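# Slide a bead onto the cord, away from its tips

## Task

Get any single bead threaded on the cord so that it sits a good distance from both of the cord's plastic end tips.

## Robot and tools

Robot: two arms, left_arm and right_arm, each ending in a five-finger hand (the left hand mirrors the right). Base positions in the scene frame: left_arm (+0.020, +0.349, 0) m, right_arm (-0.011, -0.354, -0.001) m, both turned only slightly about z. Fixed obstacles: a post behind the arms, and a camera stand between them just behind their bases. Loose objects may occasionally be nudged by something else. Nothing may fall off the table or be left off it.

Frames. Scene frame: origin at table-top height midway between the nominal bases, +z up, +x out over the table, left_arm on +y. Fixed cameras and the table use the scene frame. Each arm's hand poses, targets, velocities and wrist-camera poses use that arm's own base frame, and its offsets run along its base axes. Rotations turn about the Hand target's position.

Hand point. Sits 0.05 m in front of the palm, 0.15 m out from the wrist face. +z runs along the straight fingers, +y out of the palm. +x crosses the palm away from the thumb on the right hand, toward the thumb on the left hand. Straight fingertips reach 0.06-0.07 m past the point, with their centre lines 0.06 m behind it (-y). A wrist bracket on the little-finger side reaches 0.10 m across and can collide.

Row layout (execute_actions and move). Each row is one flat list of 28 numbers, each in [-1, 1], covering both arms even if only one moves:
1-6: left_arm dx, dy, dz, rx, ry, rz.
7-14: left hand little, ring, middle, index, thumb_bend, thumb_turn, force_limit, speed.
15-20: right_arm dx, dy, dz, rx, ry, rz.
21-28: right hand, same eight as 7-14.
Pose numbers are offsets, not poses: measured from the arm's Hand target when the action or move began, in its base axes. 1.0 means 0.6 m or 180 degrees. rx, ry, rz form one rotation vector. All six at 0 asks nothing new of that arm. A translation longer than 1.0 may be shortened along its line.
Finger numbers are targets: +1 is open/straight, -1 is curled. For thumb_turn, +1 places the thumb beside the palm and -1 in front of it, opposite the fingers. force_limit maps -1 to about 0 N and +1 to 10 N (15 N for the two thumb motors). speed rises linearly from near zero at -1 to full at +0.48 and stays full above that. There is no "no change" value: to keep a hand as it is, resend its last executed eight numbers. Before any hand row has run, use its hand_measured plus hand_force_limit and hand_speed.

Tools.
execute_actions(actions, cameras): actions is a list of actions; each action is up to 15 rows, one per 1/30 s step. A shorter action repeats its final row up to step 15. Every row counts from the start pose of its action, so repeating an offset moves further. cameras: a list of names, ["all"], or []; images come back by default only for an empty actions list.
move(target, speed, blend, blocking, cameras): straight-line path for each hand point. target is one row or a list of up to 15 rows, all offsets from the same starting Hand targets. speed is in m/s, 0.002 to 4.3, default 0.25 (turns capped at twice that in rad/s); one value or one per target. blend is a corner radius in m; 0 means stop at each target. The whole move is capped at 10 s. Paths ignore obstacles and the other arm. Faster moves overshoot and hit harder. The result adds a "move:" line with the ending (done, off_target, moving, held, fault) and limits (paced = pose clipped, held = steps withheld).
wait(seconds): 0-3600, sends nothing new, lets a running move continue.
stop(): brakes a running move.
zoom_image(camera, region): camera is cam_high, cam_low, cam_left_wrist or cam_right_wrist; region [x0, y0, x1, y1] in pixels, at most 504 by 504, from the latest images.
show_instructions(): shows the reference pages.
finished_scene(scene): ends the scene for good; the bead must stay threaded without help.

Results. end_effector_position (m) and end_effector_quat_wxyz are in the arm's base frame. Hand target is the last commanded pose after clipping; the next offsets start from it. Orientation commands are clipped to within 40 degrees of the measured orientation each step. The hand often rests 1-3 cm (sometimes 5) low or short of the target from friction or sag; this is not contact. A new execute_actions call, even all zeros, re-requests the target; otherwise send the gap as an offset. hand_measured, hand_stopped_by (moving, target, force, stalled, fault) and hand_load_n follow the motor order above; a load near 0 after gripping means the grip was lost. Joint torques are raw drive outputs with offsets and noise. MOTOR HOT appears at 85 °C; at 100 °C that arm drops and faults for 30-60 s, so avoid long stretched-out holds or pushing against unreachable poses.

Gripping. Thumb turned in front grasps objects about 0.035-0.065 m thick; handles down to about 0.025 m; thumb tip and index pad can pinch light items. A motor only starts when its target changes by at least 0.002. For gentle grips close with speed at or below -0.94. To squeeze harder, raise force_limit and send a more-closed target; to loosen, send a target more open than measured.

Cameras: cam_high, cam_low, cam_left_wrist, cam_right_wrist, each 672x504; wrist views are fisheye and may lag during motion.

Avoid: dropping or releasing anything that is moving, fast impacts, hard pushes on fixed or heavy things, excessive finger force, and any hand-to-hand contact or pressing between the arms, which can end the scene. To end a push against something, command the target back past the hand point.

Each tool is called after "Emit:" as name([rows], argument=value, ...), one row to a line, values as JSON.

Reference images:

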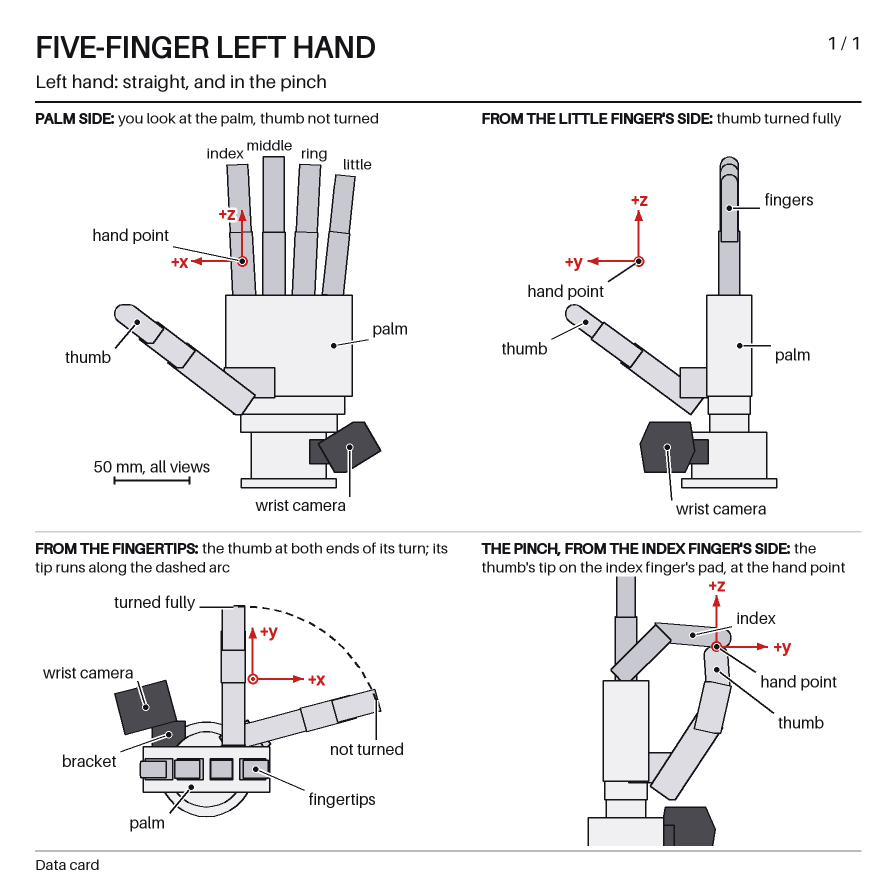

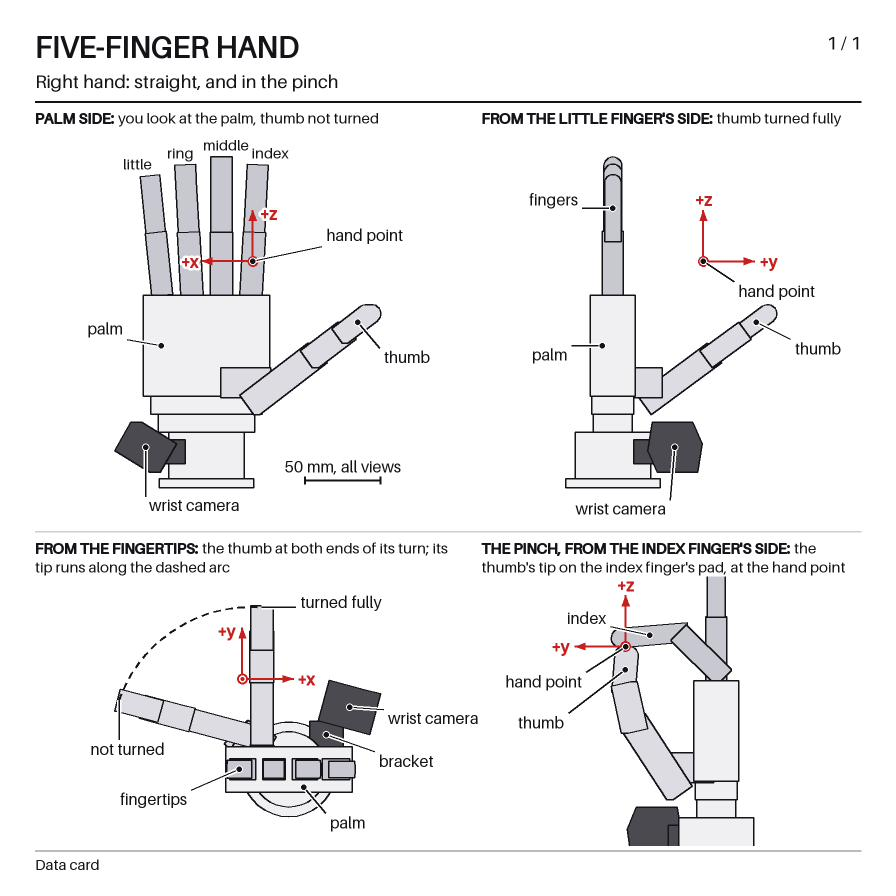

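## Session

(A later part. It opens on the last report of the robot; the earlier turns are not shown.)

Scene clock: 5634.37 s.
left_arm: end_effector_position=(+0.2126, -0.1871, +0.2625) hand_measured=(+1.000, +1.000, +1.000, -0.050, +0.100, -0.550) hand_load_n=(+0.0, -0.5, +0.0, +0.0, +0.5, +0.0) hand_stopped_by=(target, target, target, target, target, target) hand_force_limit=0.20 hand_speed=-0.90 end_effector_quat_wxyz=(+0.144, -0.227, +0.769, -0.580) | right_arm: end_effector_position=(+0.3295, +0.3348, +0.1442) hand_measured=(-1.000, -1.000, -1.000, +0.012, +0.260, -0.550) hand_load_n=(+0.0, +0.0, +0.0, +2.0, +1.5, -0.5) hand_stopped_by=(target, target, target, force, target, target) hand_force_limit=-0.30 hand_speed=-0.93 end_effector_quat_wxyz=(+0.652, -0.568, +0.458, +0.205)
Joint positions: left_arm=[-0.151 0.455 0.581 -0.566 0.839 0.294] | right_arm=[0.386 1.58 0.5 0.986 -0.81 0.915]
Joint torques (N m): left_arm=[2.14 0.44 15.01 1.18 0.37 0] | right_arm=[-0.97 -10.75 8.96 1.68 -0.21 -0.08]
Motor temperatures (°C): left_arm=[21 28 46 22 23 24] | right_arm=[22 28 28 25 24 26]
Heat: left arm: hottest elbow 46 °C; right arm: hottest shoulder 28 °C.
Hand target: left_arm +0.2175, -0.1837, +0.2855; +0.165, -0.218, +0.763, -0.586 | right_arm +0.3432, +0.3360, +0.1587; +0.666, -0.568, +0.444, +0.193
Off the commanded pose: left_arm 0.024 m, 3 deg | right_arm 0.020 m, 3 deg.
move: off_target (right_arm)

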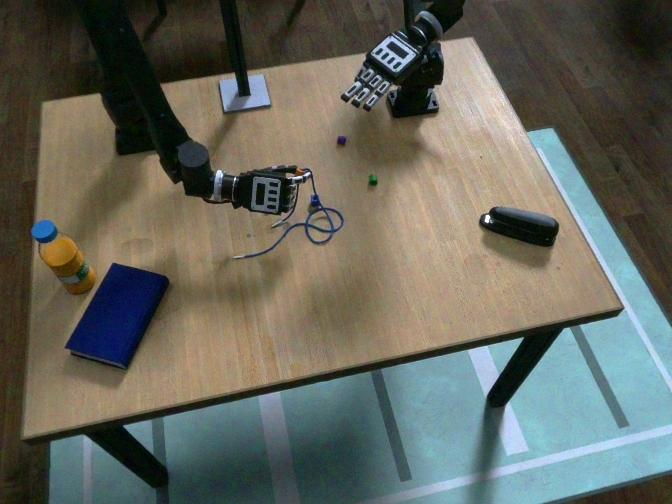

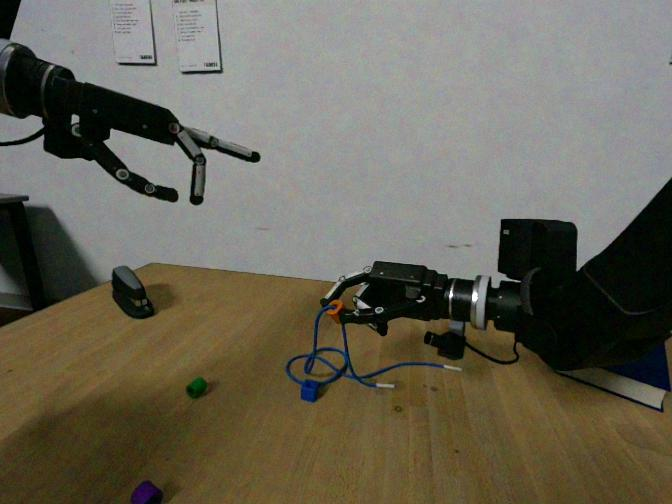

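Emit:
move(target=[0,0,0,0,0,0,1,1,1,-0.05,0.10,-0.55,0.2,-0.9,-0.035,-0.04,0,-0.1646,-0.2538,0.0209,-1,-1,-1,-0.06,0.26,-0.55,-0.3,-0.93], speed=0.12, cameras=["cam_high","cam_low"])

Emit:
zoom_image(camera="cam_low", region=[230, 220, 430, 420])

Emit:
zoom_image(camera="cam_high", region=[230, 100, 370, 270])

Scene clock: 5651.97 s.
left_arm: end_effector_position=(+0.2126, -0.1871, +0.2625) hand_measured=(+1.000, +1.000, +1.000, -0.050, +0.100, -0.550) hand_load_n=(+0.0, -0.5, +0.0, +0.0, +0.0, +0.0) hand_stopped_by=(target, target, target, target, target, target) hand_force_limit=0.20 hand_speed=-0.90 end_effector_quat_wxyz=(+0.144, -0.227, +0.769, -0.580) | right_arm: end_effector_position=(+0.3211, +0.3073, +0.1495) hand_measured=(-1.000, -1.000, -1.000, +0.012, +0.260, -0.550) hand_load_n=(+0.0, +0.0, +0.0, +2.0, +1.5, -0.5) hand_stopped_by=(target, target, target, force, target, target) hand_force_limit=-0.30 hand_speed=-0.93 end_effector_quat_wxyz=(-0.611, +0.760, -0.181, +0.130)
Joint positions: left_arm=[-0.151 0.455 0.581 -0.566 0.839 0.294] | right_arm=[0.456 1.159 0.5 0.378 -0.653 -0.15]
Joint torques (N m): left_arm=[2.14 0.56 14.98 1.2 0.38 0.01] | right_arm=[0.85 -6.71 10.45 1.73 -0.06 -0.12]
Heat: left arm: hottest elbow 47 °C; right arm: hottest elbow 29 °C.
Hand target: left_arm +0.2175, -0.1837, +0.2855; +0.165, -0.218, +0.763, -0.586 | right_arm +0.3222, +0.3119, +0.1588; -0.614, +0.759, -0.169, +0.136
Off the commanded pose: left_arm 0.024 m, 3 deg | right_arm 0.010 m, 2 deg.
move: done

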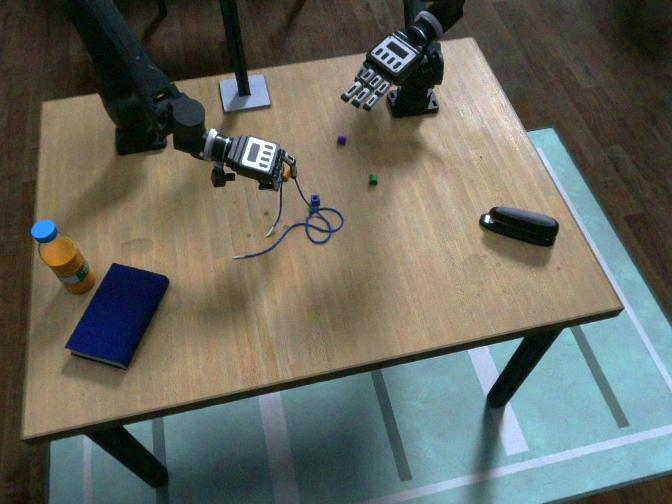

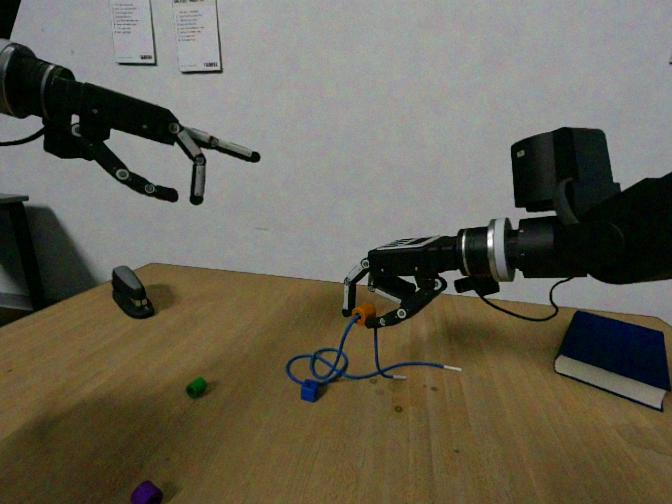

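Scaled by 2.520 from the camera's image (finer frame: 960x720).

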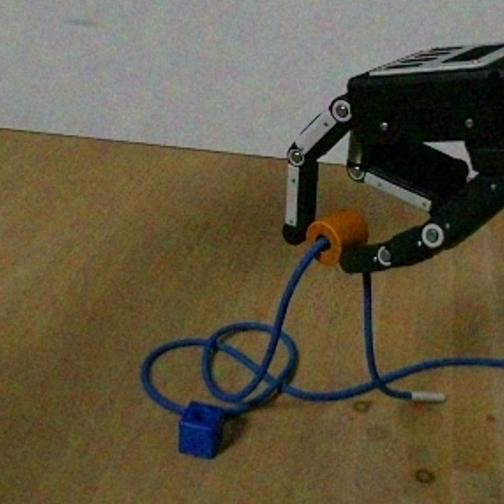

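Scaled by 2.965 from the camera's image (finer frame: 960x720).

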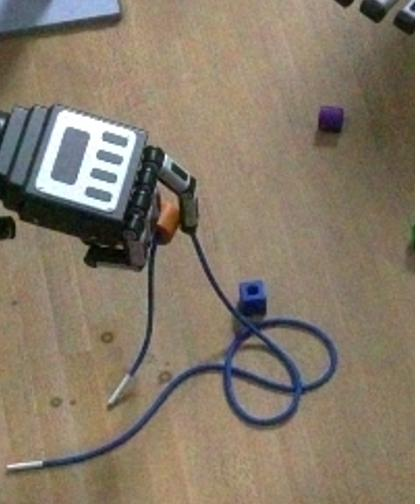

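Emit:
move(target=[0,0,0,0,0,0,1,1,1,-0.05,0.10,-0.55,0.2,-0.9,-0.02,-0.02,-0.155,0,0,0,-1,-1,-1,-0.06,0.26,-0.55,-0.3,-0.93], speed=0.05, cameras=["cam_high","cam_low","cam_right_wrist"])

Emit:
zoom_image(camera="cam_low", region=[280, 250, 480, 450])

Emit:
zoom_image(camera="cam_high", region=[230, 100, 370, 270])

Scene clock: 5662.47 s.
left_arm: end_effector_position=(+0.2126, -0.1871, +0.2625) hand_measured=(+1.000, +1.000, +1.000, -0.050, +0.100, -0.550) hand_load_n=(+0.0, +0.0, +0.0, +0.0, +0.0, +0.0) hand_stopped_by=(target, target, target, target, target, target) hand_force_limit=0.20 hand_speed=-0.90 end_effector_quat_wxyz=(+0.144, -0.227, +0.769, -0.580) | right_arm: end_effector_position=(+0.3119, +0.3040, +0.0744) hand_measured=(-1.000, -1.000, -1.000, +0.012, +0.260, -0.550) hand_load_n=(+0.0, -0.5, +0.0, +2.0, +1.5, -0.5) hand_stopped_by=(target, target, target, force, target, target) hand_force_limit=-0.30 hand_speed=-0.93 end_effector_quat_wxyz=(-0.618, +0.756, -0.168, +0.136)
Joint positions: left_arm=[-0.151 0.455 0.581 -0.566 0.839 0.294] | right_arm=[0.456 1.392 0.377 0.76 -0.664 -0.158]
Joint torques (N m): left_arm=[2.26 0.56 15.01 1.22 0.38 -0.01] | right_arm=[-0.56 -5.6 5.68 2.73 -0.25 -0.12]
Heat: left arm: hottest elbow 48 °C; right arm: hottest elbow 30 °C.
Hand target: left_arm +0.2175, -0.1837, +0.2855; +0.165, -0.218, +0.763, -0.586 | right_arm +0.3103, +0.2999, +0.0657; -0.614, +0.759, -0.169, +0.136
Off the commanded pose: left_arm 0.024 m, 3 deg | right_arm 0.010 m, 1 deg.
move: done
cam_right_wrist: T_world_to_cam=[[0.13966, -0.28262, -0.94901, 0.11463], [-0.98531, -0.13482, -0.10485, 0.35858], [-0.09831, 0.94971, -0.2973, -0.12269]] pos_world=[0.32524, 0.19726, 0.1099]

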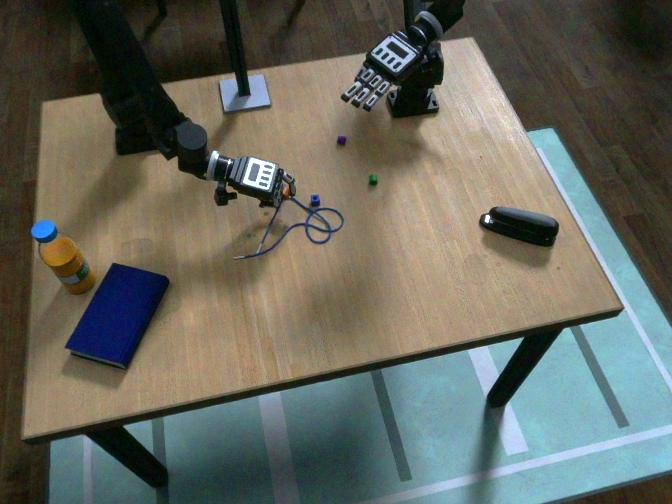

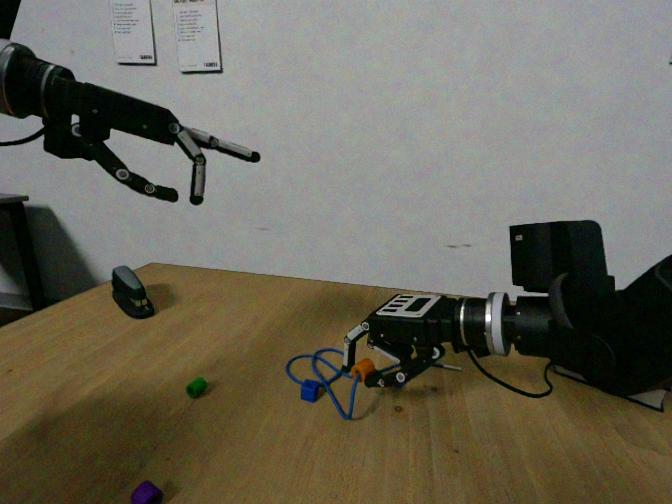

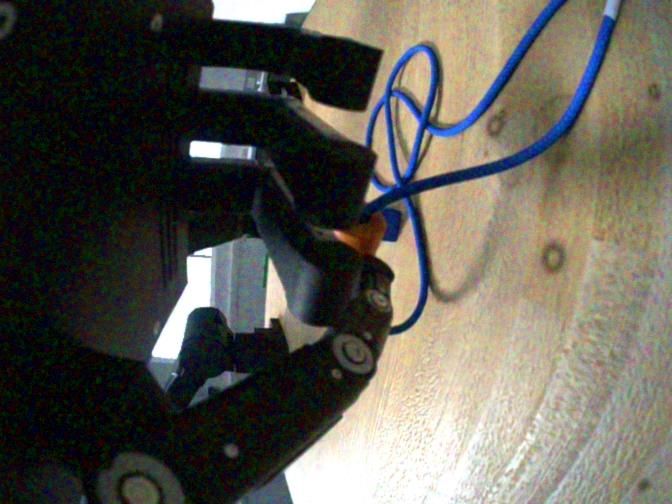

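Scaled by 2.520 from the camera's image (finer frame: 960x720).

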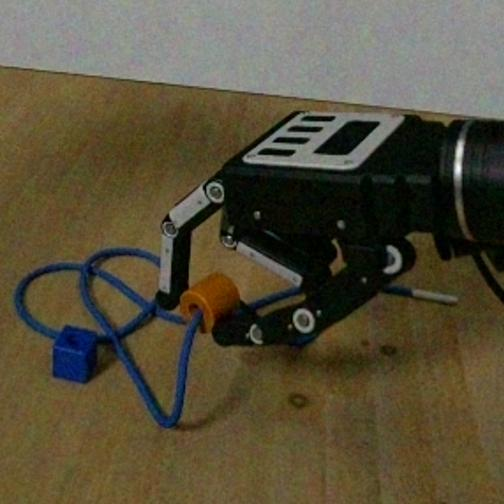

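Scaled by 2.965 from the camera's image (finer frame: 960x720).

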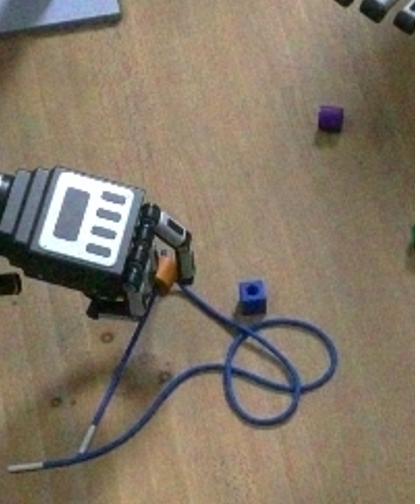

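Emit:
move(target=[0,0,0,0,0,0,1,1,1,-0.05,0.10,-0.55,0.2,-0.9,0,0,-0.038,0,0,0,-1,-1,-1,-0.06,0.26,-0.55,-0.3,-0.93], speed=0.03, cameras=["cam_high","cam_low"])

Emit:
zoom_image(camera="cam_low", region=[300, 320, 420, 440])

Emit:
zoom_image(camera="cam_high", region=[230, 150, 330, 270])

Scene clock: 5670.73 s.
left_arm: end_effector_position=(+0.2126, -0.1871, +0.2625) hand_measured=(+1.000, +1.000, +1.000, -0.050, +0.100, -0.550) hand_load_n=(-0.5, +0.0, +0.0, +0.0, +0.0, -0.5) hand_stopped_by=(target, target, target, target, target, target) hand_force_limit=0.20 hand_speed=-0.90 end_effector_quat_wxyz=(+0.144, -0.227, +0.769, -0.580) | right_arm: end_effector_position=(+0.3125, +0.3043, +0.0516) hand_measured=(-1.000, -1.000, -1.000, +0.012, +0.260, -0.550) hand_load_n=(+0.0, +0.0, +0.0, +2.0, +1.5, -0.5) hand_stopped_by=(target, target, target, force, target, target) hand_force_limit=-0.30 hand_speed=-0.93 end_effector_quat_wxyz=(-0.618, +0.756, -0.167, +0.136)
Joint positions: left_arm=[-0.151 0.455 0.581 -0.566 0.839 0.294] | right_arm=[0.456 1.494 0.364 0.876 -0.664 -0.158]
Joint torques (N m): left_arm=[2.2 0.38 14.97 1.2 0.38 -0.01] | right_arm=[-0.85 -6.18 4.74 2.73 -0.25 -0.11]
Heat: left arm: hottest elbow 49 °C; right arm: hottest elbow 30 °C.
Hand target: left_arm +0.2175, -0.1837, +0.2855; +0.165, -0.218, +0.763, -0.586 | right_arm +0.3102, +0.2999, +0.0428; -0.614, +0.759, -0.169, +0.136
Off the commanded pose: left_arm 0.024 m, 3 deg | right_arm 0.010 m, 1 deg.
move: done

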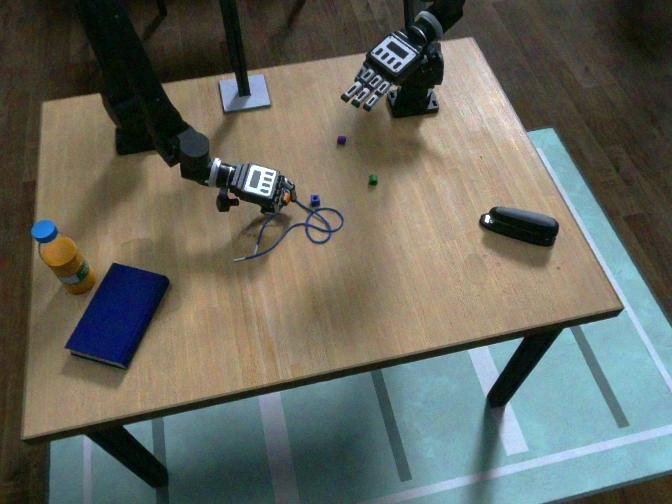

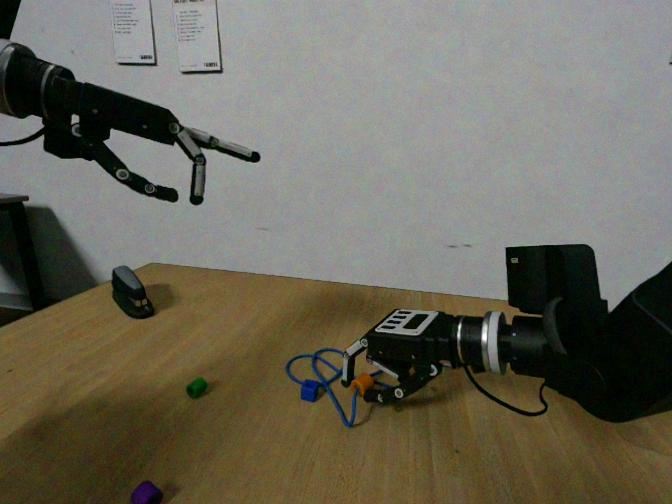

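Scaled by 4.200 from the camera's image (finer frame: 960x720).

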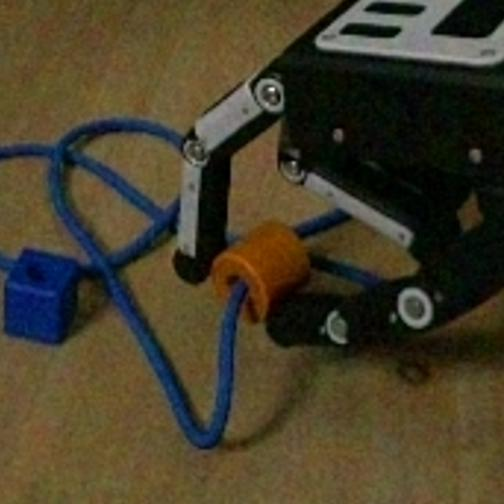

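Scaled by 4.200 from the camera's image (finer frame: 960x720).

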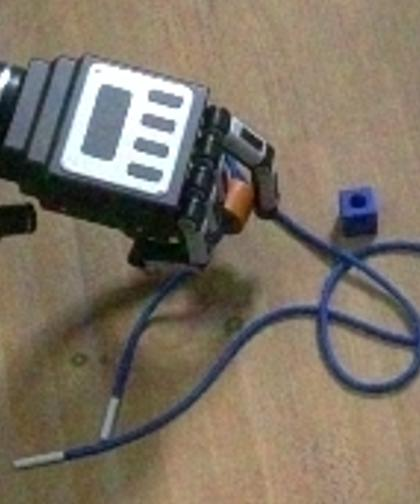

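Emit:
move(target=[0,0,0,0,0,0,1,1,1,-0.05,0.10,-0.55,0.2,-0.9,0,0,-0.0167,0,0,0,-1,-1,-1,-0.06,0.26,-0.55,-0.3,-0.93], speed=0.02, cameras=["cam_high","cam_low"])

Emit:
zoom_image(camera="cam_low", region=[300, 320, 420, 440])

Emit:
zoom_image(camera="cam_high", region=[230, 150, 330, 270])

Scene clock: 5680.03 s.
left_arm: end_effector_position=(+0.2126, -0.1871, +0.2625) hand_measured=(+1.000, +1.000, +1.000, -0.050, +0.100, -0.550) hand_load_n=(+0.0, +0.0, +0.0, +0.0, +0.5, +0.0) hand_stopped_by=(target, target, target, target, target, target) hand_force_limit=0.20 hand_speed=-0.90 end_effector_quat_wxyz=(+0.144, -0.227, +0.769, -0.580) | right_arm: end_effector_position=(+0.3126, +0.3044, +0.0416) hand_measured=(-1.000, -1.000, -1.000, +0.012, +0.260, -0.550) hand_load_n=(+0.0, +0.0, +0.0, +2.0, +1.5, -0.5) hand_stopped_by=(target, target, target, force, target, target) hand_force_limit=-0.30 hand_speed=-0.93 end_effector_quat_wxyz=(-0.618, +0.756, -0.167, +0.136)
Joint positions: left_arm=[-0.151 0.455 0.581 -0.566 0.839 0.294] | right_arm=[0.456 1.541 0.36 0.927 -0.664 -0.158]
Joint torques (N m): left_arm=[2.2 0.38 15.01 1.21 0.4 0.01] | right_arm=[-0.56 -6.24 4.37 2.77 -0.25 -0.11]
Heat: left arm: hottest elbow 49 °C; right arm: hottest elbow 29 °C.
Hand target: left_arm +0.2175, -0.1837, +0.2855; +0.165, -0.218, +0.763, -0.586 | right_arm +0.3101, +0.2999, +0.0328; -0.614, +0.759, -0.169, +0.136
Off the commanded pose: left_arm 0.024 m, 3 deg | right_arm 0.010 m, 1 deg.
move: done

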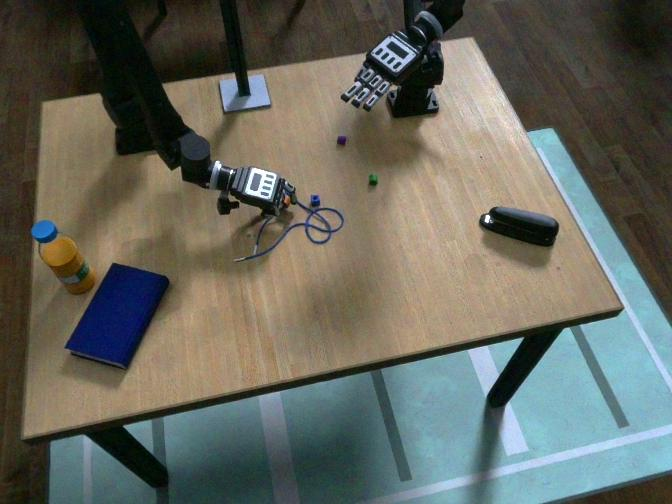

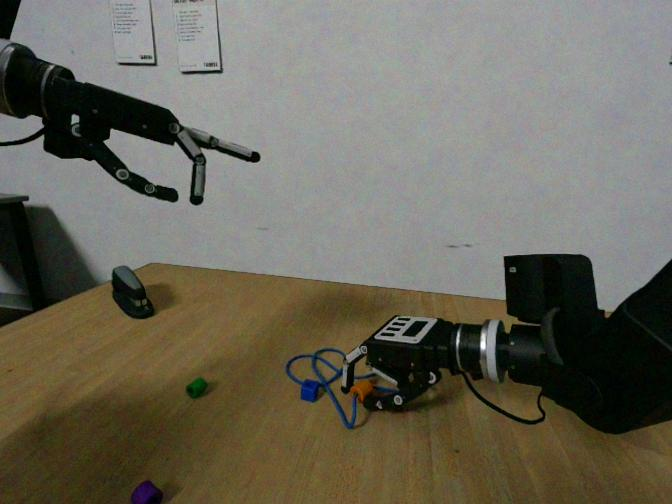

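Scaled by 4.200 from the camera's image (finer frame: 960x720).

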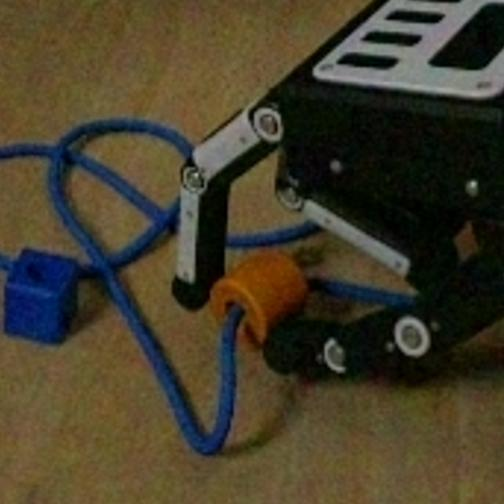

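Scaled by 4.200 from the camera's image (finer frame: 960x720).

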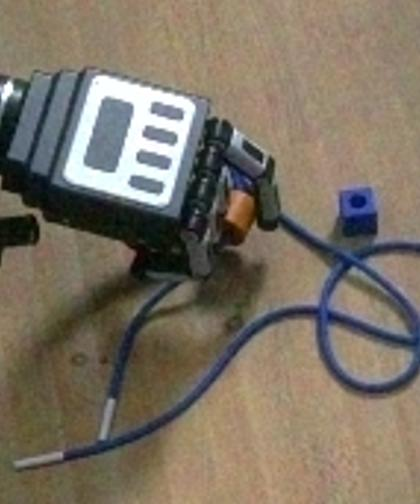

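Emit:
move(target=[0,0,0,0,0,0,1,1,1,-0.05,0.10,-0.55,0.2,-0.9,0,0,-0.008,0,0,0,-1,-1,-1,-0.06,0.26,-0.55,-0.3,-0.93], speed=0.02, cameras=["cam_high","cam_low"])

Emit:
zoom_image(camera="cam_low", region=[300, 320, 420, 440])

Scene clock: 5720.97 s.
left_arm: end_effector_position=(+0.2126, -0.1871, +0.2625) hand_measured=(+1.000, +1.000, +1.000, -0.050, +0.100, -0.550) hand_load_n=(+0.0, +0.0, +0.0, +0.0, +0.0, +0.0) hand_stopped_by=(target, target, target, target, target, target) hand_force_limit=0.20 hand_speed=-0.90 end_effector_quat_wxyz=(+0.144, -0.227, +0.769, -0.580) | right_arm: end_effector_position=(+0.3133, +0.3048, +0.0372) hand_measured=(-1.000, -1.000, -1.000, +0.012, +0.260, -0.550) hand_load_n=(+0.0, +0.0, +0.0, +2.0, +1.5, +0.0) hand_stopped_by=(target, target, target, force, target, target) hand_force_limit=-0.30 hand_speed=-0.93 end_effector_quat_wxyz=(-0.619, +0.755, -0.167, +0.137)
Joint positions: left_arm=[-0.151 0.455 0.581 -0.566 0.839 0.294] | right_arm=[0.456 1.564 0.36 0.952 -0.664 -0.158]
Joint torques (N m): left_arm=[2.08 0.62 15.01 1.2 0.36 0.01] | right_arm=[-0.62 -6.42 3.99 2.74 -0.25 -0.11]
Heat: left arm: hottest elbow 50 °C; right arm: hottest elbow 28 °C.
Hand target: left_arm +0.2175, -0.1837, +0.2855; +0.165, -0.218, +0.763, -0.586 | right_arm +0.3101, +0.2999, +0.0280; -0.614, +0.759, -0.169, +0.136
Off the commanded pose: left_arm 0.024 m, 3 deg | right_arm 0.011 m, 1 deg.
move: off_target (right_arm)

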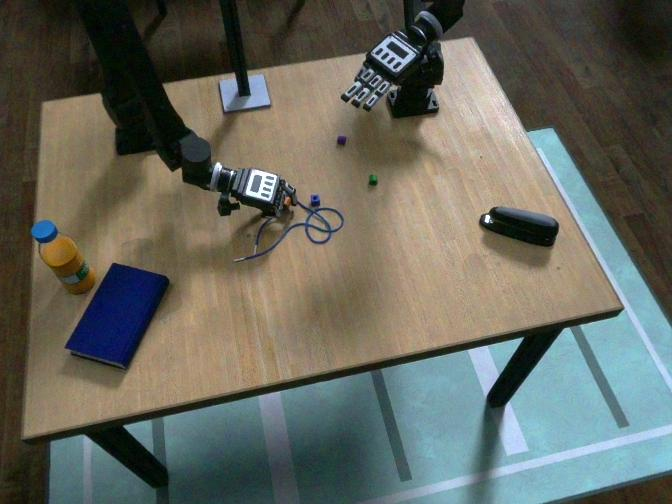

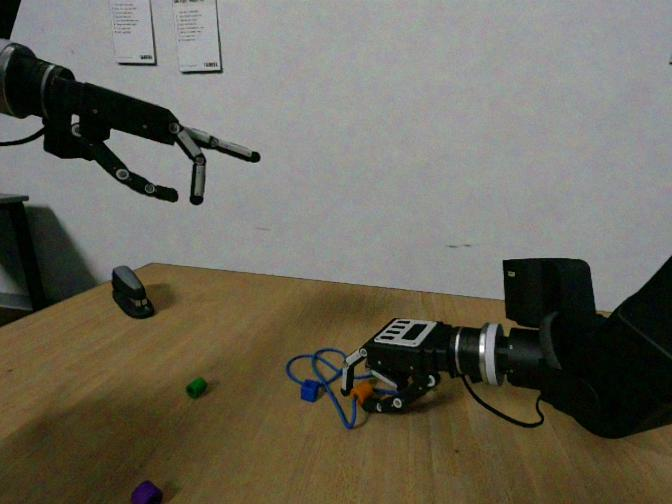

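Scaled by 4.200 from the camera's image (finer frame: 960x720).

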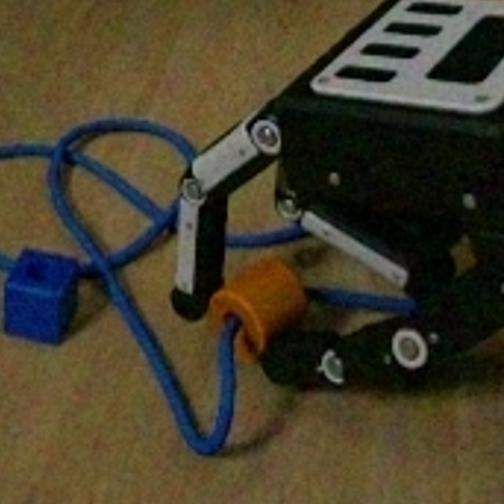

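Emit:
move(target=[0,0,0,0,0,0,1,1,1,-0.05,0.10,-0.55,0.2,-0.9,0,0,-0.0067,0,0,0,-1,-1,-1,-0.06,0.26,-0.55,-0.3,-0.93], speed=0.02, cameras=["cam_high","cam_low"])

Emit:
zoom_image(camera="cam_low", region=[300, 320, 420, 440])

Emit:
zoom_image(camera="cam_high", region=[250, 170, 330, 250])

Scene clock: 5727.60 s.
left_arm: end_effector_position=(+0.2126, -0.1871, +0.2625) hand_measured=(+1.000, +1.000, +1.000, -0.050, +0.100, -0.550) hand_load_n=(+0.0, +0.0, +0.0, +0.0, +0.5, +0.0) hand_stopped_by=(target, target, target, target, target, target) hand_force_limit=0.20 hand_speed=-0.90 end_effector_quat_wxyz=(+0.144, -0.227, +0.769, -0.580) | right_arm: end_effector_position=(+0.3128, +0.3045, +0.0329) hand_measured=(-1.000, -1.000, -1.000, +0.012, +0.260, -0.550) hand_load_n=(+0.0, +0.0, +0.0, +2.0, +1.5, -0.5) hand_stopped_by=(target, target, target, force, target, target) hand_force_limit=-0.30 hand_speed=-0.93 end_effector_quat_wxyz=(-0.619, +0.755, -0.167, +0.137)
Joint positions: left_arm=[-0.151 0.455 0.581 -0.566 0.839 0.294] | right_arm=[0.456 1.583 0.358 0.972 -0.664 -0.158]
Joint torques (N m): left_arm=[2.02 0.62 14.97 1.17 0.37 0.01] | right_arm=[-0.67 -6.71 3.92 2.65 -0.26 -0.11]
Heat: left arm: hottest elbow 50 °C; right arm: hottest elbow 28 °C.
Hand target: left_arm +0.2175, -0.1837, +0.2855; +0.165, -0.218, +0.763, -0.586 | right_arm +0.3101, +0.2999, +0.0241; -0.614, +0.759, -0.169, +0.136
Off the commanded pose: left_arm 0.024 m, 3 deg | right_arm 0.010 m, 1 deg.
move: done

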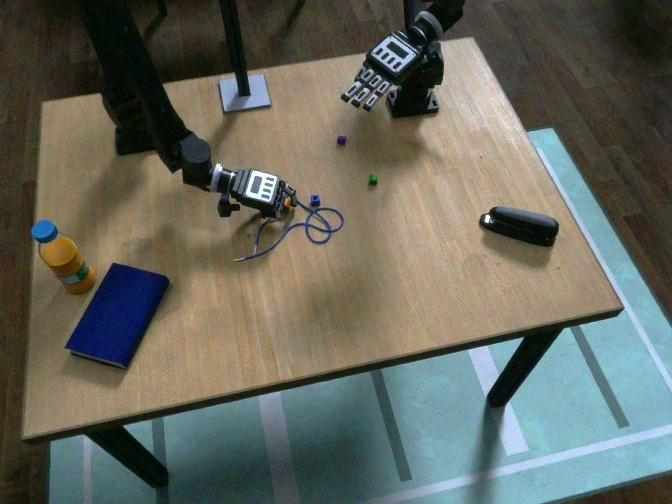

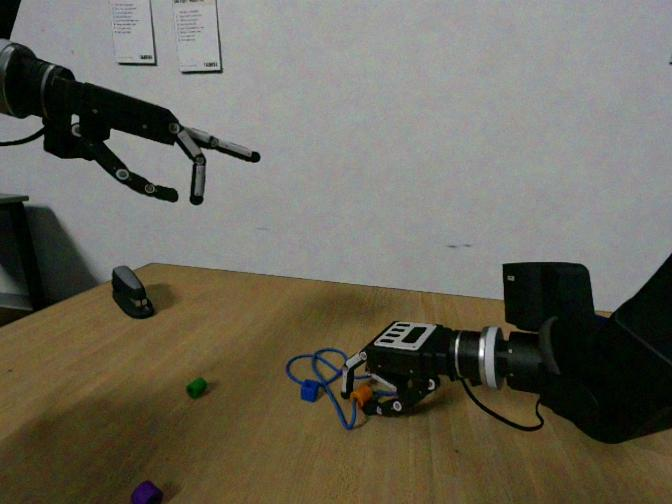

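Scaled by 4.200 from the camera's image (finer frame: 960x720).

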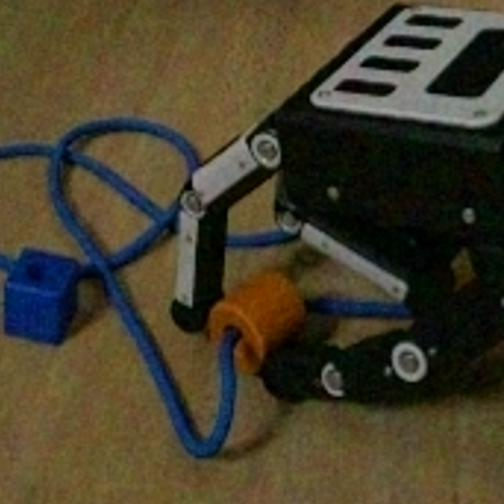

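Scaled by 6.300 from the camera's image (finer frame: 960x720).

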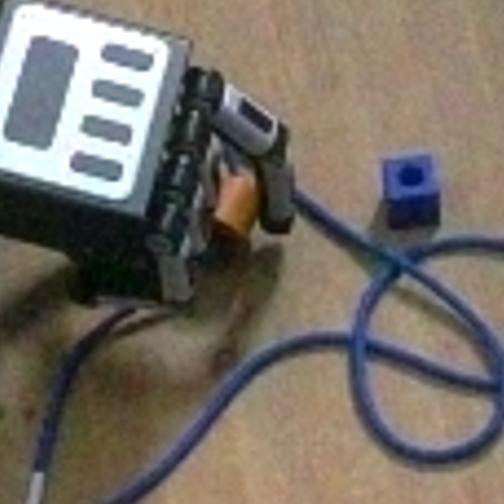

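Emit:
move(target=[0,0,0,0,0,0,1,1,1,-0.05,0.10,-0.55,0.2,-0.9,0,0,-0.0058,0,0,0,-1,-1,-1,-0.06,0.26,-0.55,-0.3,-0.93], speed=0.02, cameras=["cam_high","cam_low"])

Emit:
zoom_image(camera="cam_low", region=[330, 370, 390, 430])

Scene clock: 5738.10 s.
left_arm: end_effector_position=(+0.2126, -0.1871, +0.2625) hand_measured=(+1.000, +1.000, +1.000, -0.050, +0.100, -0.550) hand_load_n=(-0.5, +0.0, +0.0, +0.0, +0.5, +0.0) hand_stopped_by=(target, target, target, target, target, target) hand_force_limit=0.20 hand_speed=-0.90 end_effector_quat_wxyz=(+0.144, -0.227, +0.769, -0.580) | right_arm: end_effector_position=(+0.3133, +0.3049, +0.0308) hand_measured=(-1.000, -1.000, -1.000, +0.012, +0.260, -0.550) hand_load_n=(+0.0, +0.0, +0.0, +2.5, +1.5, +0.0) hand_stopped_by=(target, target, target, force, target, target) hand_force_limit=-0.30 hand_speed=-0.93 end_effector_quat_wxyz=(-0.620, +0.755, -0.166, +0.138)
Joint positions: left_arm=[-0.151 0.455 0.581 -0.566 0.839 0.294] | right_arm=[0.456 1.598 0.358 0.991 -0.665 -0.158]
Joint torques (N m): left_arm=[2.08 0.62 15.01 1.17 0.38 0.01] | right_arm=[-0.67 -6.53 3.78 2.67 -0.24 -0.1]
Motor temperatures (°C): left_arm=[21 28 51 22 23 24] | right_arm=[22 27 28 25 24 26]
Heat: left arm: hottest elbow 51 °C; right arm: hottest elbow 28 °C.
Hand target: left_arm +0.2175, -0.1837, +0.2855; +0.165, -0.218, +0.763, -0.586 | right_arm +0.3101, +0.2999, +0.0205; -0.614, +0.759, -0.169, +0.136
Off the commanded pose: left_arm 0.024 m, 3 deg | right_arm 0.012 m, 1 deg.
move: off_target (right_arm)

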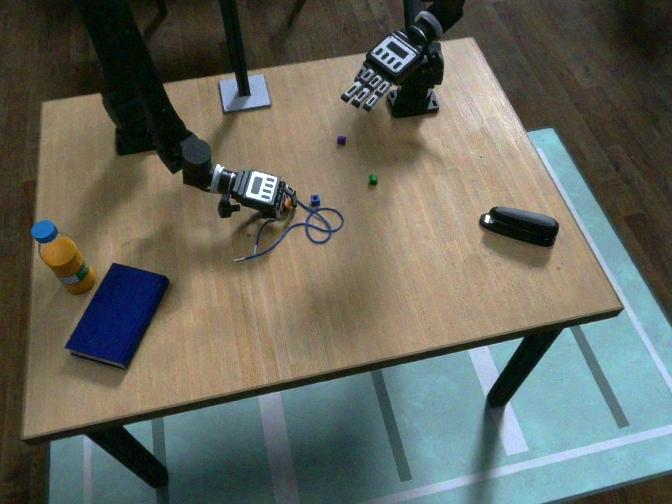

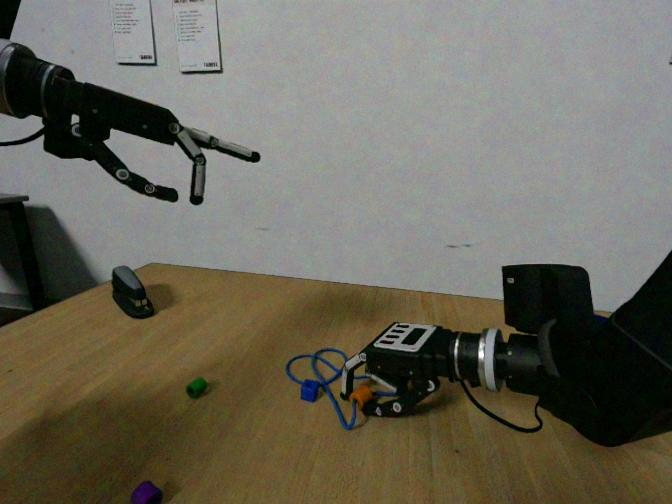

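Scaled by 8.400 from the camera's image (finer frame: 960x720).

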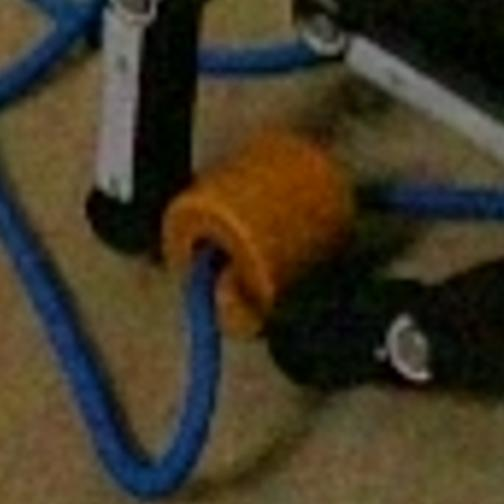

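Emit:
move(target=[0,0,0,0,0,0,1,1,1,-0.05,0.10,-0.55,0.2,-0.9,0,0,-0.005,0,0,0,-1,-1,-1,-0.06,0.26,-0.55,-0.3,-0.93], speed=0.02, cameras=["cam_high","cam_low"])

Emit:
zoom_image(camera="cam_low", region=[330, 370, 390, 430])

Scene clock: 5743.07 s.
left_arm: end_effector_position=(+0.2126, -0.1871, +0.2625) hand_measured=(+1.000, +1.000, +1.000, -0.050, +0.100, -0.550) hand_load_n=(+0.0, +0.0, +0.0, +0.0, +0.0, +0.0) hand_stopped_by=(target, target, target, target, target, target) hand_force_limit=0.20 hand_speed=-0.90 end_effector_quat_wxyz=(+0.144, -0.227, +0.769, -0.580) | right_arm: end_effector_position=(+0.3140, +0.3055, +0.0303) hand_measured=(-1.000, -1.000, -1.000, +0.012, +0.260, -0.550) hand_load_n=(+0.0, +0.0, +0.0, +2.5, +1.0, +0.5) hand_stopped_by=(target, target, target, force, target, target) hand_force_limit=-0.30 hand_speed=-0.93 end_effector_quat_wxyz=(-0.622, +0.753, -0.163, +0.140)
Joint positions: left_arm=[-0.151 0.455 0.581 -0.566 0.839 0.294] | right_arm=[0.456 1.608 0.358 1.009 -0.667 -0.158]
Joint torques (N m): left_arm=[2.14 0.44 14.95 1.21 0.37 0.01] | right_arm=[-0.62 -6.07 3.64 2.56 -0.16 -0.11]
Heat: left arm: hottest elbow 51 °C; right arm: hottest elbow 28 °C.
Hand target: left_arm +0.2175, -0.1837, +0.2855; +0.165, -0.218, +0.763, -0.586 | right_arm +0.3101, +0.2999, +0.0176; -0.614, +0.759, -0.169, +0.136
Off the commanded pose: left_arm 0.024 m, 3 deg | right_arm 0.015 m, 1 deg.
move: off_target (right_arm)

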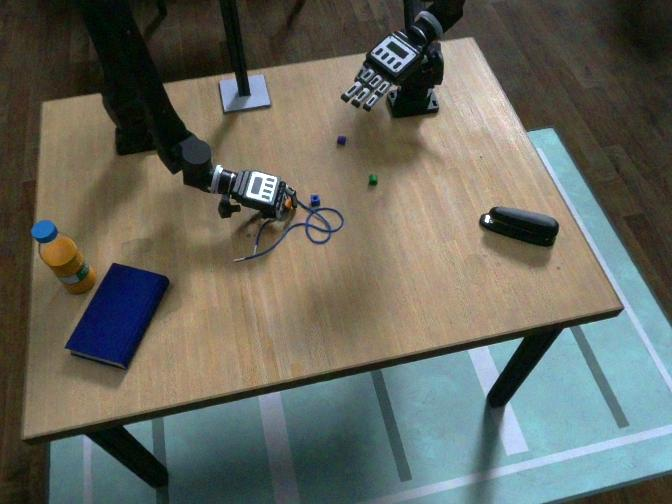

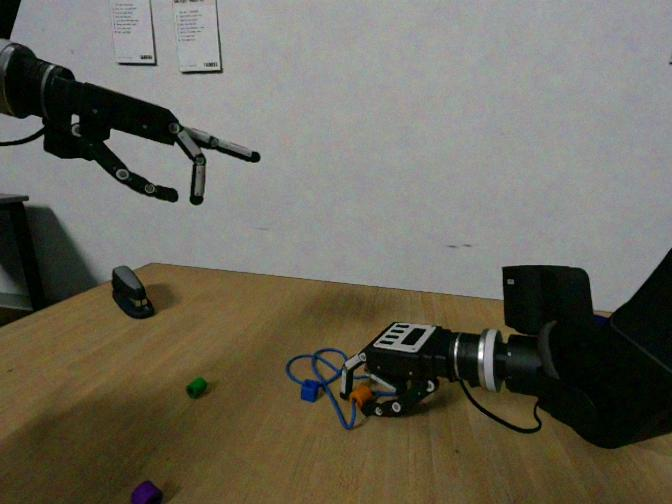

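Scaled by 8.400 from the camera's image (finer frame: 960x720).

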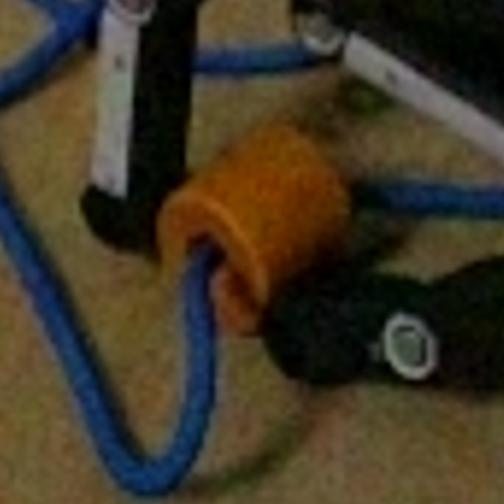

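Emit:
move(target=[0,0,0,0,0,0,1,1,1,-0.05,0.10,-0.55,0.2,-0.9,0,0,0.008,0,0,0,-1,-1,-1,0.10,0.26,-0.55,-0.3,-0.95], speed=0.02, cameras=["cam_high","cam_low"])

Emit:
zoom_image(camera="cam_low", region=[300, 340, 400, 440])

Scene clock: 5750.63 s.
left_arm: end_effector_position=(+0.2126, -0.1871, +0.2625) hand_measured=(+1.000, +1.000, +1.000, -0.050, +0.100, -0.550) hand_load_n=(+0.0, +0.0, +0.0, +0.0, +0.0, +0.0) hand_stopped_by=(target, target, target, target, target, target) hand_force_limit=0.20 hand_speed=-0.90 end_effector_quat_wxyz=(+0.144, -0.227, +0.769, -0.580) | right_arm: end_effector_position=(+0.3138, +0.3054, +0.0299) hand_measured=(-1.000, -1.000, -1.000, +0.100, +0.260, -0.550) hand_load_n=(+0.5, +0.0, +0.0, +0.0, +0.0, +0.0) hand_stopped_by=(target, target, target, target, target, target) hand_force_limit=-0.30 hand_speed=-0.95 end_effector_quat_wxyz=(-0.621, +0.754, -0.164, +0.139)
Joint positions: left_arm=[-0.151 0.455 0.581 -0.566 0.839 0.294] | right_arm=[0.456 1.608 0.358 1.007 -0.667 -0.158]
Joint torques (N m): left_arm=[2.14 0.62 14.99 1.21 0.37 0.02] | right_arm=[-0.56 -8.12 3.69 1.7 -0.17 -0.11]
Heat: left arm: hottest elbow 51 °C; right arm: hottest elbow 28 °C.
Hand target: left_arm +0.2175, -0.1837, +0.2855; +0.165, -0.218, +0.763, -0.586 | right_arm +0.3101, +0.2999, +0.0223; -0.614, +0.759, -0.169, +0.136
Off the commanded pose: left_arm 0.024 m, 3 deg | right_arm 0.010 m, 1 deg.
move: done

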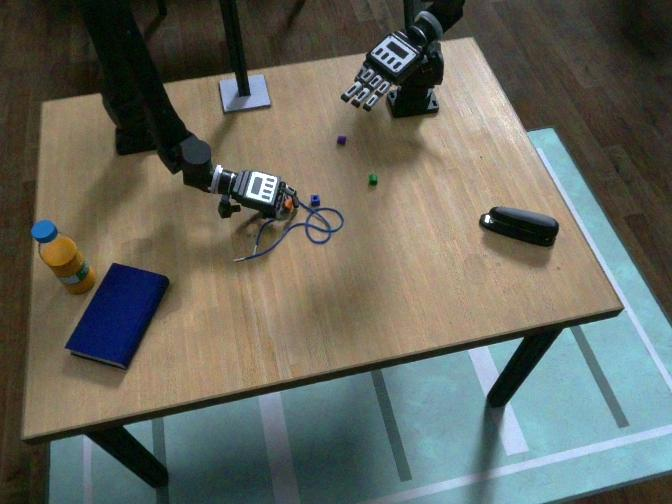

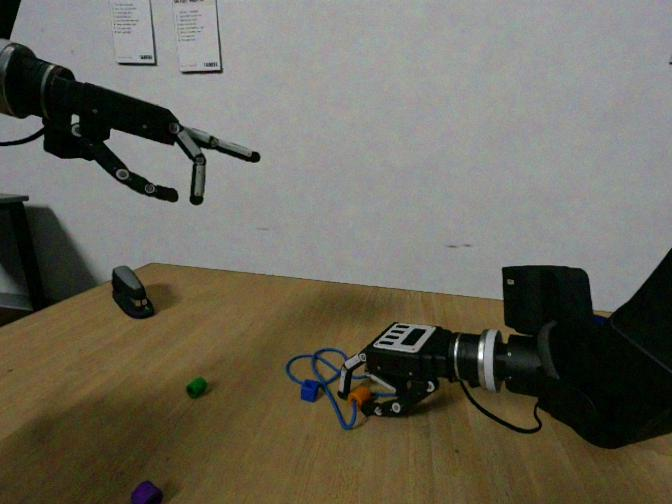

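Scaled by 5.040 from the camera's image (finer frame: 960x720).

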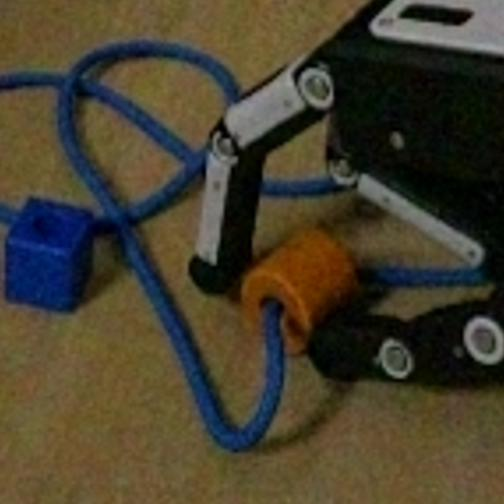

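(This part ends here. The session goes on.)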